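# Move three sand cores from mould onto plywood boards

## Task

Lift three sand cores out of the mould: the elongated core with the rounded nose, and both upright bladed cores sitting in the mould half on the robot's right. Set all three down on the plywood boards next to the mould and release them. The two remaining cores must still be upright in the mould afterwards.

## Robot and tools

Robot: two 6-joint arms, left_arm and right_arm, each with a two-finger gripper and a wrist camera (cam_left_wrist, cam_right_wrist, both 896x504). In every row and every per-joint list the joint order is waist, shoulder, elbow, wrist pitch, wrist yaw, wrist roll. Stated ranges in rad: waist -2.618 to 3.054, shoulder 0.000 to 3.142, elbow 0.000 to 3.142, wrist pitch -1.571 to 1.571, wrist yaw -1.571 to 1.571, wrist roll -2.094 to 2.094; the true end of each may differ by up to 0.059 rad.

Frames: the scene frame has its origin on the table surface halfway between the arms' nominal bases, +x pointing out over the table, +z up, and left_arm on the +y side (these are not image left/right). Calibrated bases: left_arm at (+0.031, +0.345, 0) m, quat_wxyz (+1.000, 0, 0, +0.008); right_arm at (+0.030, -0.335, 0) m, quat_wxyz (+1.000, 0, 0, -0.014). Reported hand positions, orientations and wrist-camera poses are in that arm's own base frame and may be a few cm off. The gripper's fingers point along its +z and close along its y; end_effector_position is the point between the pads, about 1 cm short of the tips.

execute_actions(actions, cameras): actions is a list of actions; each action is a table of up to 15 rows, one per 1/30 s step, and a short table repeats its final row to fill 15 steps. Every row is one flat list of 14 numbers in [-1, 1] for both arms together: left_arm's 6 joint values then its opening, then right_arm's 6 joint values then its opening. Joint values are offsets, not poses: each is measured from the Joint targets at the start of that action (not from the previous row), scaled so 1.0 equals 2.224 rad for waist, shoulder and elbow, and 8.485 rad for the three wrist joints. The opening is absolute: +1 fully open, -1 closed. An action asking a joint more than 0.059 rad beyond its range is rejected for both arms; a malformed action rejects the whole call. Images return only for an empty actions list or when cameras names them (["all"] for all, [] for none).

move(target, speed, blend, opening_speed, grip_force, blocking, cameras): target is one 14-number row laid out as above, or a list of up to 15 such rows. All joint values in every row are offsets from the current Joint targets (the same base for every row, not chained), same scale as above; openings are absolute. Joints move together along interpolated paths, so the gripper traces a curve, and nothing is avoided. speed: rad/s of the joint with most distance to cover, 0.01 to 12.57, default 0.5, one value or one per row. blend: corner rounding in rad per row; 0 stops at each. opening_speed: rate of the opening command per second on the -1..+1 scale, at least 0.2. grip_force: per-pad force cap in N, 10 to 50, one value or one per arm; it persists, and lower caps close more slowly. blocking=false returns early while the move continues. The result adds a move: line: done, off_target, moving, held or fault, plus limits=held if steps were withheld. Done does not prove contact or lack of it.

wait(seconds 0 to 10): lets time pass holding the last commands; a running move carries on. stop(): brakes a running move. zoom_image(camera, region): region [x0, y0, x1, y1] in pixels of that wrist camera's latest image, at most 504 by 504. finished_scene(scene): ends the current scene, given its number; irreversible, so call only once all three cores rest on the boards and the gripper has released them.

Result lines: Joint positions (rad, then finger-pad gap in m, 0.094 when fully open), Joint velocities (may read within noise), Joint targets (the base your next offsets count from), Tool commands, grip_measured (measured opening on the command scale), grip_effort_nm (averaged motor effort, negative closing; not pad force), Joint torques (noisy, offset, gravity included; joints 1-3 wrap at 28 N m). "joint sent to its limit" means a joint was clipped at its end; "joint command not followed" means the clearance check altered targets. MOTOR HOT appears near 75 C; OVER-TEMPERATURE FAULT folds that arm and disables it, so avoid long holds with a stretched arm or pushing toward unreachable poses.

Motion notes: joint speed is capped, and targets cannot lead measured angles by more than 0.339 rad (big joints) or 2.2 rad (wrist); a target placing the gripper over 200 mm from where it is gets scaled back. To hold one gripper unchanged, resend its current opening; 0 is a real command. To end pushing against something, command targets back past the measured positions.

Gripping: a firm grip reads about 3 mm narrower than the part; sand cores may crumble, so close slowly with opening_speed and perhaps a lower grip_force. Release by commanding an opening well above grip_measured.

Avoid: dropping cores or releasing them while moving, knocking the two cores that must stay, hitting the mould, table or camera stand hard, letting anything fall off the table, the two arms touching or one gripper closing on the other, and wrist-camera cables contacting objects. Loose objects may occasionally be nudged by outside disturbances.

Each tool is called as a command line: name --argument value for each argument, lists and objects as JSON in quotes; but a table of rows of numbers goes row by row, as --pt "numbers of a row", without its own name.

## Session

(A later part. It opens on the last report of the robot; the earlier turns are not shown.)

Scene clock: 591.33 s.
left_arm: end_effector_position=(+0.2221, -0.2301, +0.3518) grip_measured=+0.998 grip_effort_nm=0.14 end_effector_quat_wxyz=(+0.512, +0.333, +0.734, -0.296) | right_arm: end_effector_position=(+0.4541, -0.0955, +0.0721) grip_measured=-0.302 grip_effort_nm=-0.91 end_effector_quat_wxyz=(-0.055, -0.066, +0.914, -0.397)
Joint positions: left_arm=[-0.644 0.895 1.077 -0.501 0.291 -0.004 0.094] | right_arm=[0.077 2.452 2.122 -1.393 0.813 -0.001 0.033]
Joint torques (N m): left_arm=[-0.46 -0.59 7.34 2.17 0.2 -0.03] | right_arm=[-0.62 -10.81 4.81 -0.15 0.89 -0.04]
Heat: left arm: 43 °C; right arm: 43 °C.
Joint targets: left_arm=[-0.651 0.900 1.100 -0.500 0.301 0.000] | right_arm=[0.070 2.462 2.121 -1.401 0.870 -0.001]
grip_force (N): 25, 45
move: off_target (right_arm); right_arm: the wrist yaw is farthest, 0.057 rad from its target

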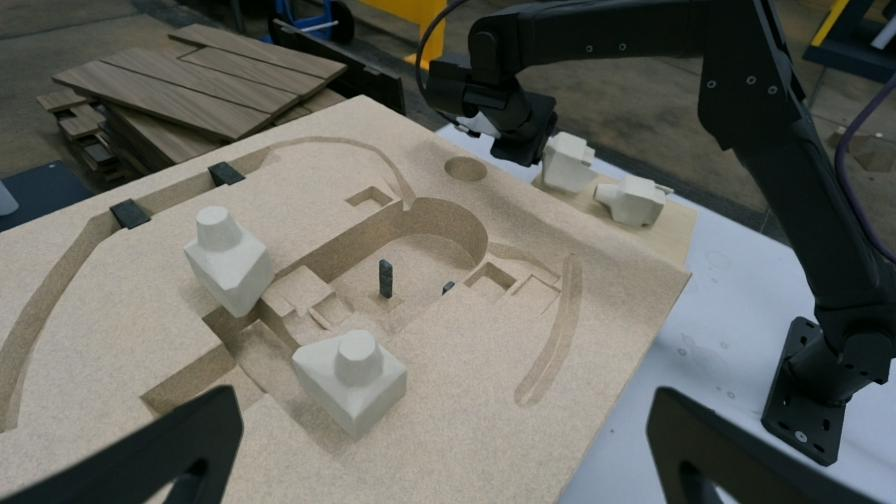

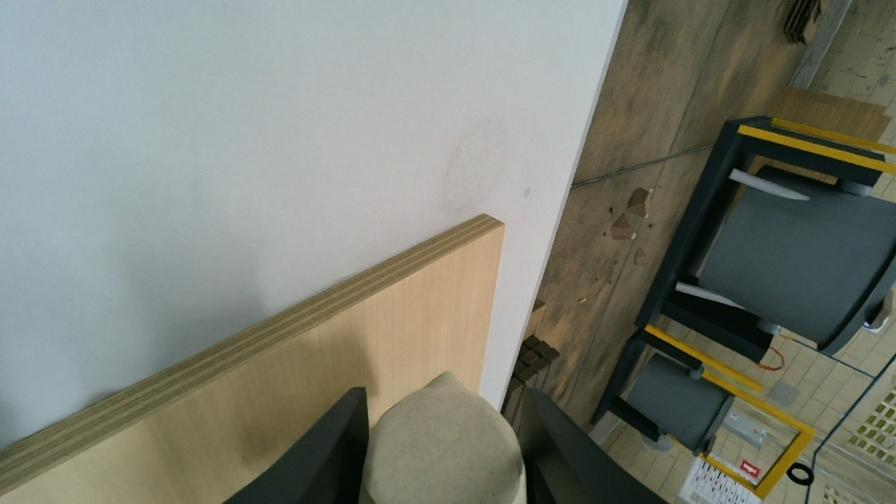

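move --target '[0,0,0,0,0,0,1,0,0.0315,0.0427,-0.0035,0,0,-0.8]' --speed 0.1

move --target '[0,0,0,0,0,0,1,0,0.0014,-0.013,0.0035,0,0,-0.8]' --speed 0.1 --cameras '["all"]'

zoom_image --camera "cam_left_wrist" --region '[500, 70, 720, 250]'

Scene clock: 597.43 s.
left_arm: end_effector_position=(+0.2221, -0.2301, +0.3518) grip_measured=+0.998 grip_effort_nm=0.14 end_effector_quat_wxyz=(+0.512, +0.333, +0.734, -0.296) | right_arm: end_effector_position=(+0.4625, -0.0949, +0.0540) grip_measured=-0.302 grip_effort_nm=-0.91 end_effector_quat_wxyz=(-0.061, -0.068, +0.913, -0.397)
Joint positions: left_arm=[-0.644 0.895 1.077 -0.501 0.291 -0.004 0.094] | right_arm=[0.077 2.524 2.179 -1.392 0.814 -0.001 0.033]
Joint torques (N m): left_arm=[-0.54 -0.5 7.43 2.18 0.21 -0.02] | right_arm=[-0.62 -11.22 7.84 -0.5 0.88 -0.04]
Heat: left arm: 43 °C; right arm: 43 °C.
Joint targets: left_arm=[-0.651 0.900 1.100 -0.500 0.301 0.000] | right_arm=[0.070 2.532 2.215 -1.430 0.870 -0.001]
grip_force (N): 25, 45
move: off_target (right_arm); right_arm: the wrist yaw is farthest, 0.056 rad from its target

Scene clock: 598.13 s.
left_arm: end_effector_position=(+0.2221, -0.2301, +0.3518) grip_measured=+0.998 grip_effort_nm=0.14 end_effector_quat_wxyz=(+0.512, +0.333, +0.734, -0.296) | right_arm: end_effector_position=(+0.4625, -0.0949, +0.0541) grip_measured=-0.302 grip_effort_nm=-0.91 end_effector_quat_wxyz=(-0.061, -0.068, +0.913, -0.397)
Joint positions: left_arm=[-0.644 0.895 1.077 -0.501 0.291 -0.004 0.094] | right_arm=[0.077 2.524 2.18 -1.392 0.814 -0.001 0.033]
Joint torques (N m): left_arm=[-0.47 -0.47 7.34 2.18 0.18 -0.02] | right_arm=[-0.59 -10.99 5.45 -0.22 0.87 -0.04]
Heat: left arm: 43 °C; right arm: 43 °C.
Joint targets: left_arm=[-0.651 0.900 1.100 -0.500 0.301 0.000] | right_arm=[0.070 2.535 2.187 -1.401 0.870 -0.001]
grip_force (N): 25, 45
move: off_target (right_arm); right_arm: the wrist yaw is farthest, 0.056 rad from its target

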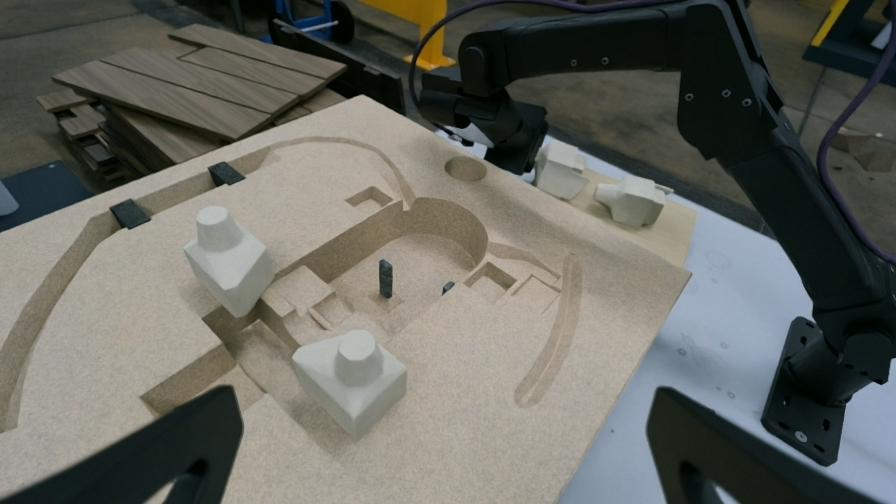

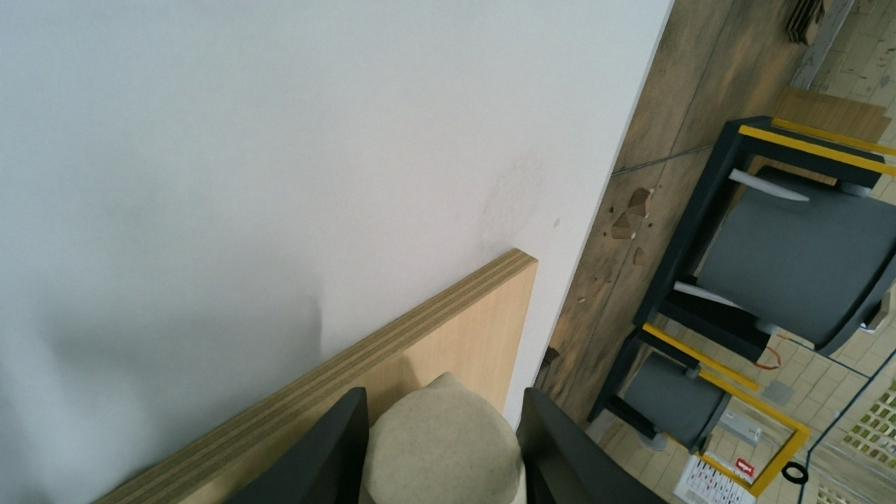

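Scaled by 2.291.

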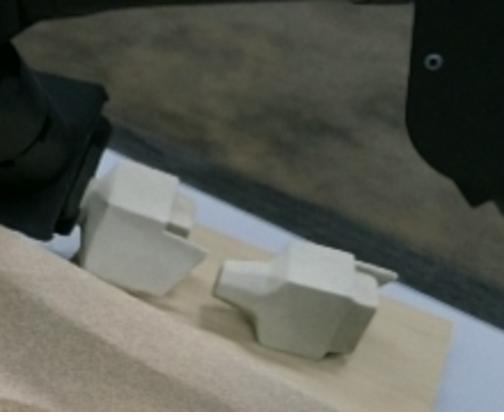

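move --target '[-0.1124,0.1349,0.0899,0.0118,0,0,1,0,0,0,0,0,0,-0.8]' --speed 0.4 --cameras '["all"]'

zoom_image --camera "cam_left_wrist" --region '[400, 140, 700, 380]'

Scene clock: 608.17 s.
left_arm: end_effector_position=(+0.2049, -0.3380, +0.3597) grip_measured=+0.998 grip_effort_nm=0.14 end_effector_quat_wxyz=(+0.460, +0.425, +0.694, -0.355) | right_arm: end_effector_position=(+0.4625, -0.0949, +0.0541) grip_measured=-0.302 grip_effort_nm=-0.91 end_effector_quat_wxyz=(-0.061, -0.068, +0.913, -0.397)
Joint positions: left_arm=[-0.895 1.197 1.27 -0.42 0.295 -0.004 0.094] | right_arm=[0.077 2.524 2.18 -1.392 0.814 -0.001 0.033]
Joint torques (N m): left_arm=[-0.34 -3.15 8.12 2.33 0.15 0] | right_arm=[-0.61 -10.97 5.45 -0.21 0.88 -0.05]
Heat: left arm: 44 °C; right arm: 42 °C.
Joint targets: left_arm=[-0.900 1.200 1.300 -0.400 0.300 0.000] | right_arm=[0.070 2.535 2.187 -1.401 0.870 -0.001]
grip_force (N): 25, 45
move: off_target (right_arm); right_arm: the wrist yaw is farthest, 0.056 rad from its target

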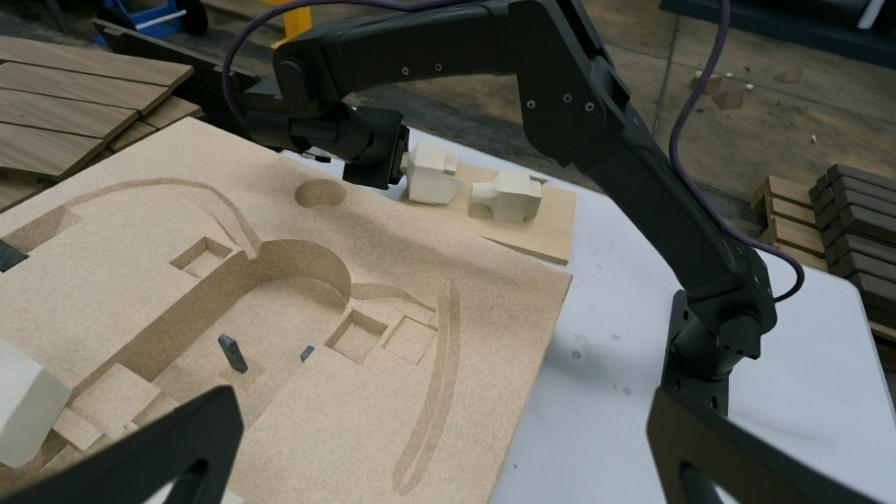

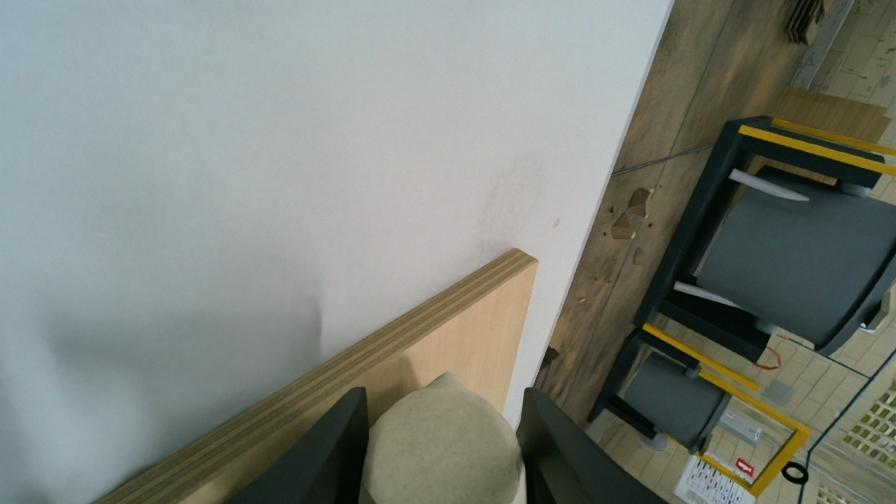

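Scaled by 1.680.

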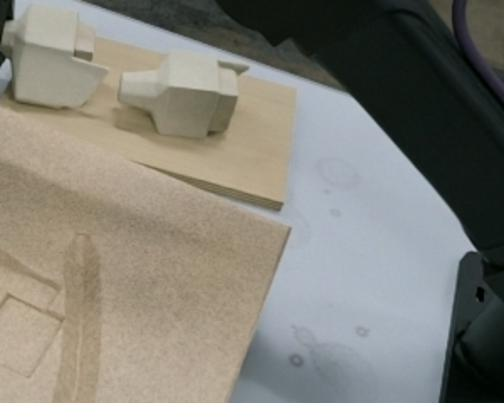

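zoom_image --camera "cam_left_wrist" --region '[370, 110, 590, 270]'

Scaled by 2.291.

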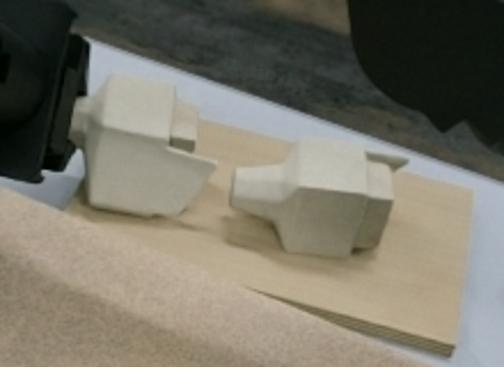

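move --target '[0,0,0,0,0,0,1,0,-0.001,-0.0105,0.0045,0.002,0,-0.8]' --speed 0.06 --cameras '["cam_left_wrist"]'

zoom_image --camera "cam_left_wrist" --region '[370, 110, 590, 270]'

Scene clock: 613.43 s.
left_arm: end_effector_position=(+0.2050, -0.3380, +0.3598) grip_measured=+0.998 grip_effort_nm=0.14 end_effector_quat_wxyz=(+0.460, +0.425, +0.694, -0.355) | right_arm: end_effector_position=(+0.4654, -0.0969, +0.0531) grip_measured=-0.302 grip_effort_nm=-0.91 end_effector_quat_wxyz=(-0.054, -0.066, +0.910, -0.405)
Joint positions: left_arm=[-0.895 1.197 1.27 -0.42 0.295 -0.004 0.094] | right_arm=[0.077 2.524 2.168 -1.366 0.832 -0.001 0.033]
Joint velocities: left_arm=[within noise] | right_arm=[-0.017 -0.007 0.002 0.154 -0.066 0.022 0]
Joint torques (N m): left_arm=[-0.43 -3.18 8.09 2.36 0.14 -0.02] | right_arm=[-0.59 -11.17 4.55 -0.06 0.87 -0.04]
Heat: left arm: 45 °C; right arm: 41 °C.
Joint targets: left_arm=[-0.900 1.200 1.300 -0.400 0.300 0.000] | right_arm=[0.070 2.533 2.163 -1.362 0.887 -0.001]
grip_force (N): 25, 45
move: off_target (right_arm); right_arm: the wrist yaw is farthest, 0.055 rad from its target
Images, in order (width x height): cam_left_wrist 896x504.

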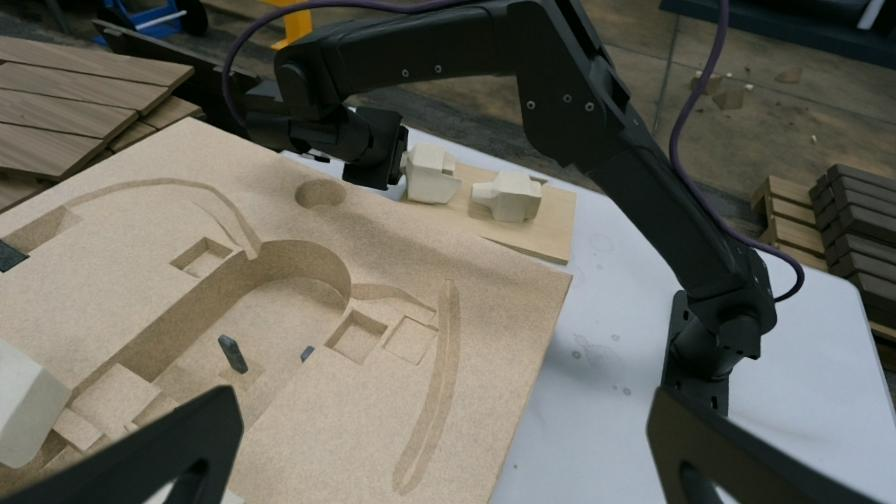

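Scaled by 2.291.

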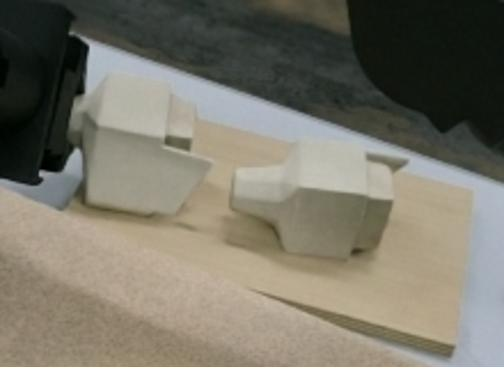

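move --target '[0,0,0,0,0,0,1,0,-0.002,-0.012,0.001,0.002,0,-0.8]' --speed 0.06 --cameras '["cam_right_wrist"]'

Scene clock: 617.97 s.
left_arm: end_effector_position=(+0.2050, -0.3380, +0.3598) grip_measured=+0.998 grip_effort_nm=0.14 end_effector_quat_wxyz=(+0.460, +0.425, +0.694, -0.355) | right_arm: end_effector_position=(+0.4627, -0.1001, +0.0508) grip_measured=-0.302 grip_effort_nm=-0.91 end_effector_quat_wxyz=(-0.059, -0.070, +0.904, -0.417)
Joint positions: left_arm=[-0.895 1.197 1.27 -0.42 0.295 -0.004 0.094] | right_arm=[0.077 2.524 2.144 -1.357 0.857 -0.001 0.033]
Joint torques (N m): left_arm=[-0.39 -3.04 8.08 2.38 0.16 0] | right_arm=[-0.62 -11.47 4.36 -0.1 0.79 -0.04]
Heat: left arm: 46 °C; right arm: 41 °C.
Joint targets: left_arm=[-0.900 1.200 1.300 -0.400 0.300 0.000] | right_arm=[0.070 2.528 2.136 -1.354 0.904 -0.001]
grip_force (N): 25, 45
move: off_target (right_arm); right_arm: the wrist yaw is farthest, 0.047 rad from its target
Images, in order (width x height): cam_right_wrist 896x504.

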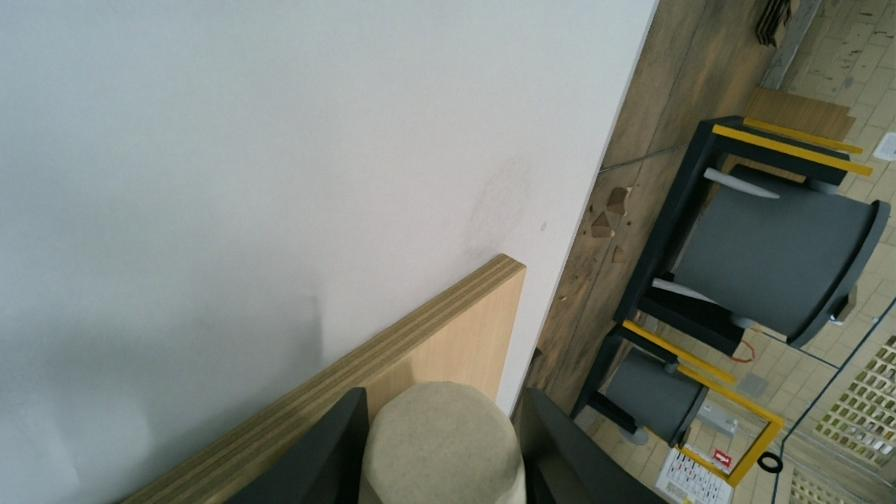

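move --target '[0,0,0,0,0,0,1,0,0.0,-0.003,0.001,0.006,0,-0.8]' --speed 0.06

move --target '[0,0,0,0,0,0,1,0,0,0,0,0,0,-0.08]' --opening_speed 0.2 --cameras '["all"]'

zoom_image --camera "cam_left_wrist" --region '[370, 110, 590, 270]'

Scene clock: 622.53 s.
left_arm: end_effector_position=(+0.2050, -0.3380, +0.3598) grip_measured=+0.998 grip_effort_nm=0.14 end_effector_quat_wxyz=(+0.460, +0.425, +0.694, -0.355) | right_arm: end_effector_position=(+0.4631, -0.1047, +0.0539) grip_measured=-0.302 grip_effort_nm=-0.91 end_effector_quat_wxyz=(-0.059, -0.071, +0.896, -0.435)
Joint positions: left_arm=[-0.895 1.197 1.27 -0.42 0.295 -0.004 0.094] | right_arm=[0.077 2.524 2.134 -1.35 0.897 -0.001 0.033]
Joint torques (N m): left_arm=[-0.36 -3.03 8.13 2.37 0.16 -0.02] | right_arm=[-0.62 -11.47 4.6 -0.11 0.95 -0.03]
Heat: left arm: 47 °C; right arm: 41 °C.
Joint targets: left_arm=[-0.900 1.200 1.300 -0.400 0.300 0.000] | right_arm=[0.070 2.528 2.130 -1.345 0.955 -0.001]
grip_force (N): 25, 45
move: off_target (right_arm); right_arm: the wrist yaw is farthest, 0.058 rad from its target

Scene clock: 626.33 s.
left_arm: end_effector_position=(+0.2050, -0.3380, +0.3598) grip_measured=+0.998 grip_effort_nm=0.14 end_effector_quat_wxyz=(+0.460, +0.425, +0.694, -0.355) | right_arm: end_effector_position=(+0.4639, -0.1075, +0.0574) grip_measured=-0.083 grip_effort_nm=0.17 end_effector_quat_wxyz=(-0.059, -0.072, +0.890, -0.446)
Joint positions: left_arm=[-0.895 1.197 1.27 -0.42 0.295 -0.004 0.094] | right_arm=[0.077 2.524 2.133 -1.349 0.923 -0.001 0.043]
Joint torques (N m): left_arm=[-0.46 -3.19 8.12 2.37 0.17 -0.02] | right_arm=[-0.62 -11.45 4.6 -0.09 0.67 -0.03]
Heat: left arm: 47 °C; right arm: 41 °C.
Joint targets: left_arm=[-0.900 1.200 1.300 -0.400 0.300 0.000] | right_arm=[0.070 2.528 2.130 -1.345 0.955 -0.001]
grip_force (N): 25, 45
move: done

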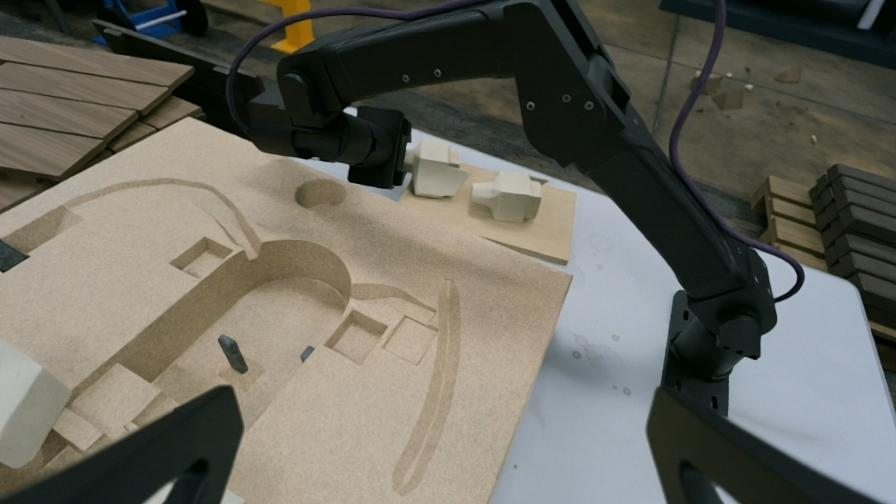

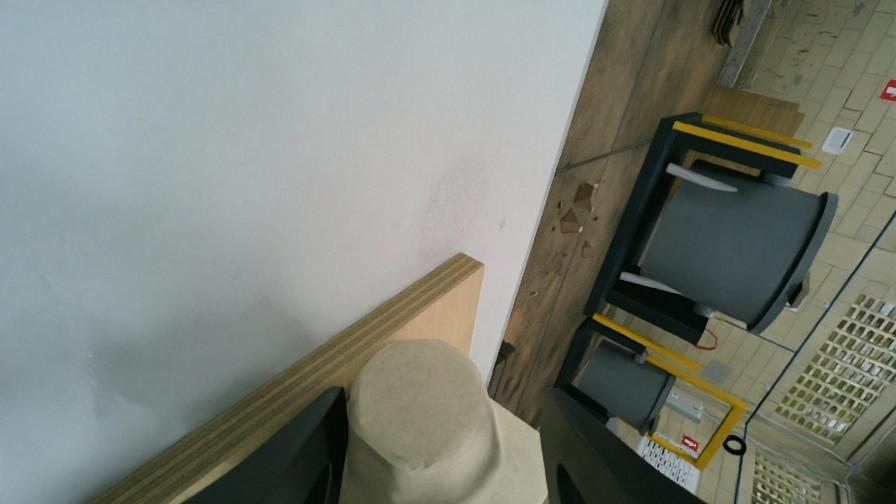

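Scaled by 2.291.

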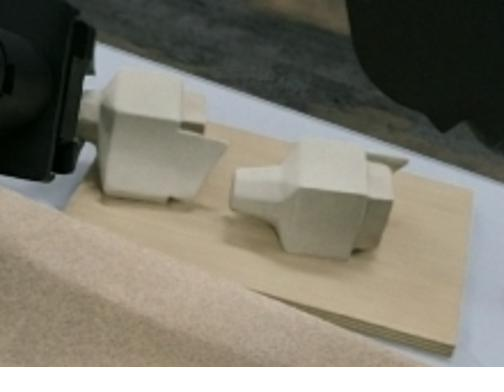

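move --target '[0,0,0,0,0,0,1,0.065,-0.0055,0.0791,-0.0225,0,0,-0.08]' --speed 0.15 --cameras '["all"]'

zoom_image --camera "cam_left_wrist" --region '[370, 110, 590, 270]'

Scene clock: 630.57 s.
left_arm: end_effector_position=(+0.2050, -0.3380, +0.3598) grip_measured=+0.998 grip_effort_nm=0.14 end_effector_quat_wxyz=(+0.460, +0.425, +0.694, -0.355) | right_arm: end_effector_position=(+0.4754, -0.0496, +0.1006) grip_measured=-0.083 grip_effort_nm=0.17 end_effector_quat_wxyz=(-0.034, -0.133, +0.875, -0.464)
Joint positions: left_arm=[-0.895 1.197 1.27 -0.42 0.295 -0.004 0.094] | right_arm=[0.207 2.524 2.284 -1.516 0.957 0.002 0.043]
Joint torques (N m): left_arm=[-0.38 -3.06 8.14 2.36 0.15 0] | right_arm=[0.64 -12.44 6.65 -0.34 0.36 -0.07]
Heat: left arm: 48 °C; right arm: 41 °C.
Joint targets: left_arm=[-0.900 1.200 1.300 -0.400 0.300 0.000] | right_arm=[0.215 2.516 2.306 -1.536 0.955 -0.001]
grip_force (N): 25, 45
move: done

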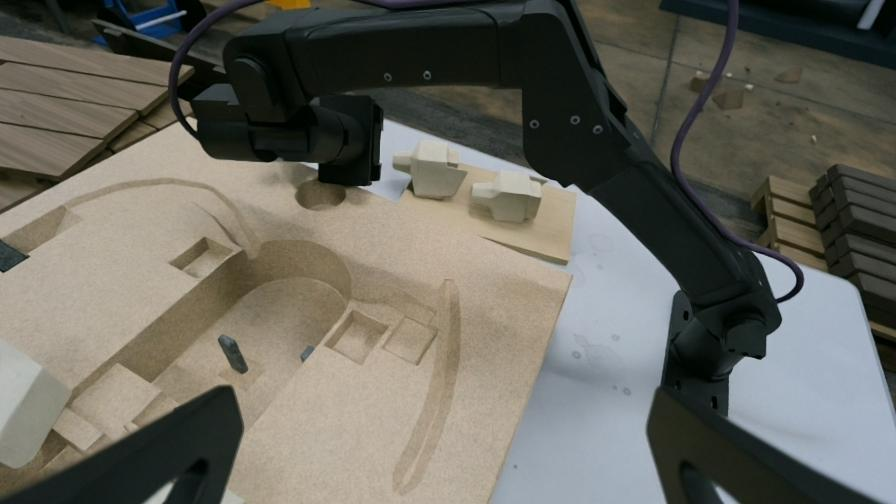

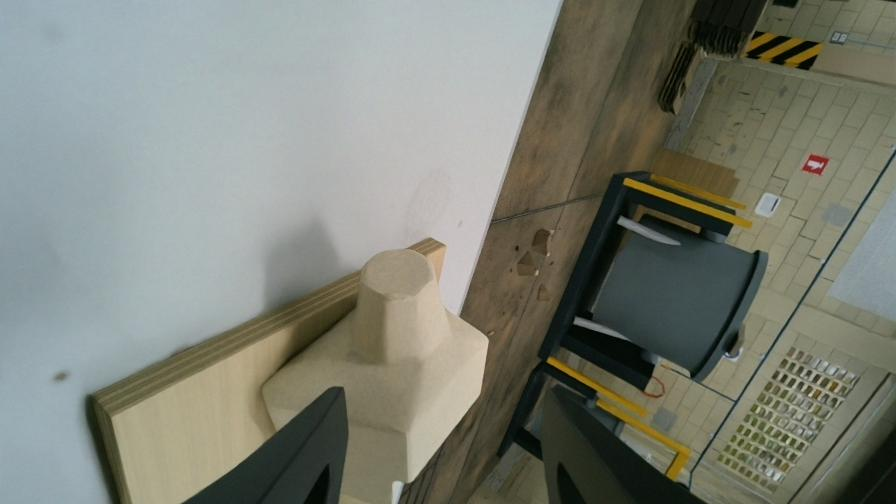

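Scaled by 2.291.

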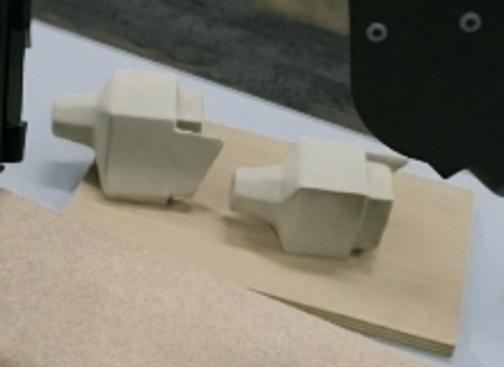

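finished_scene --scene 1

The scene is finished: the task was done.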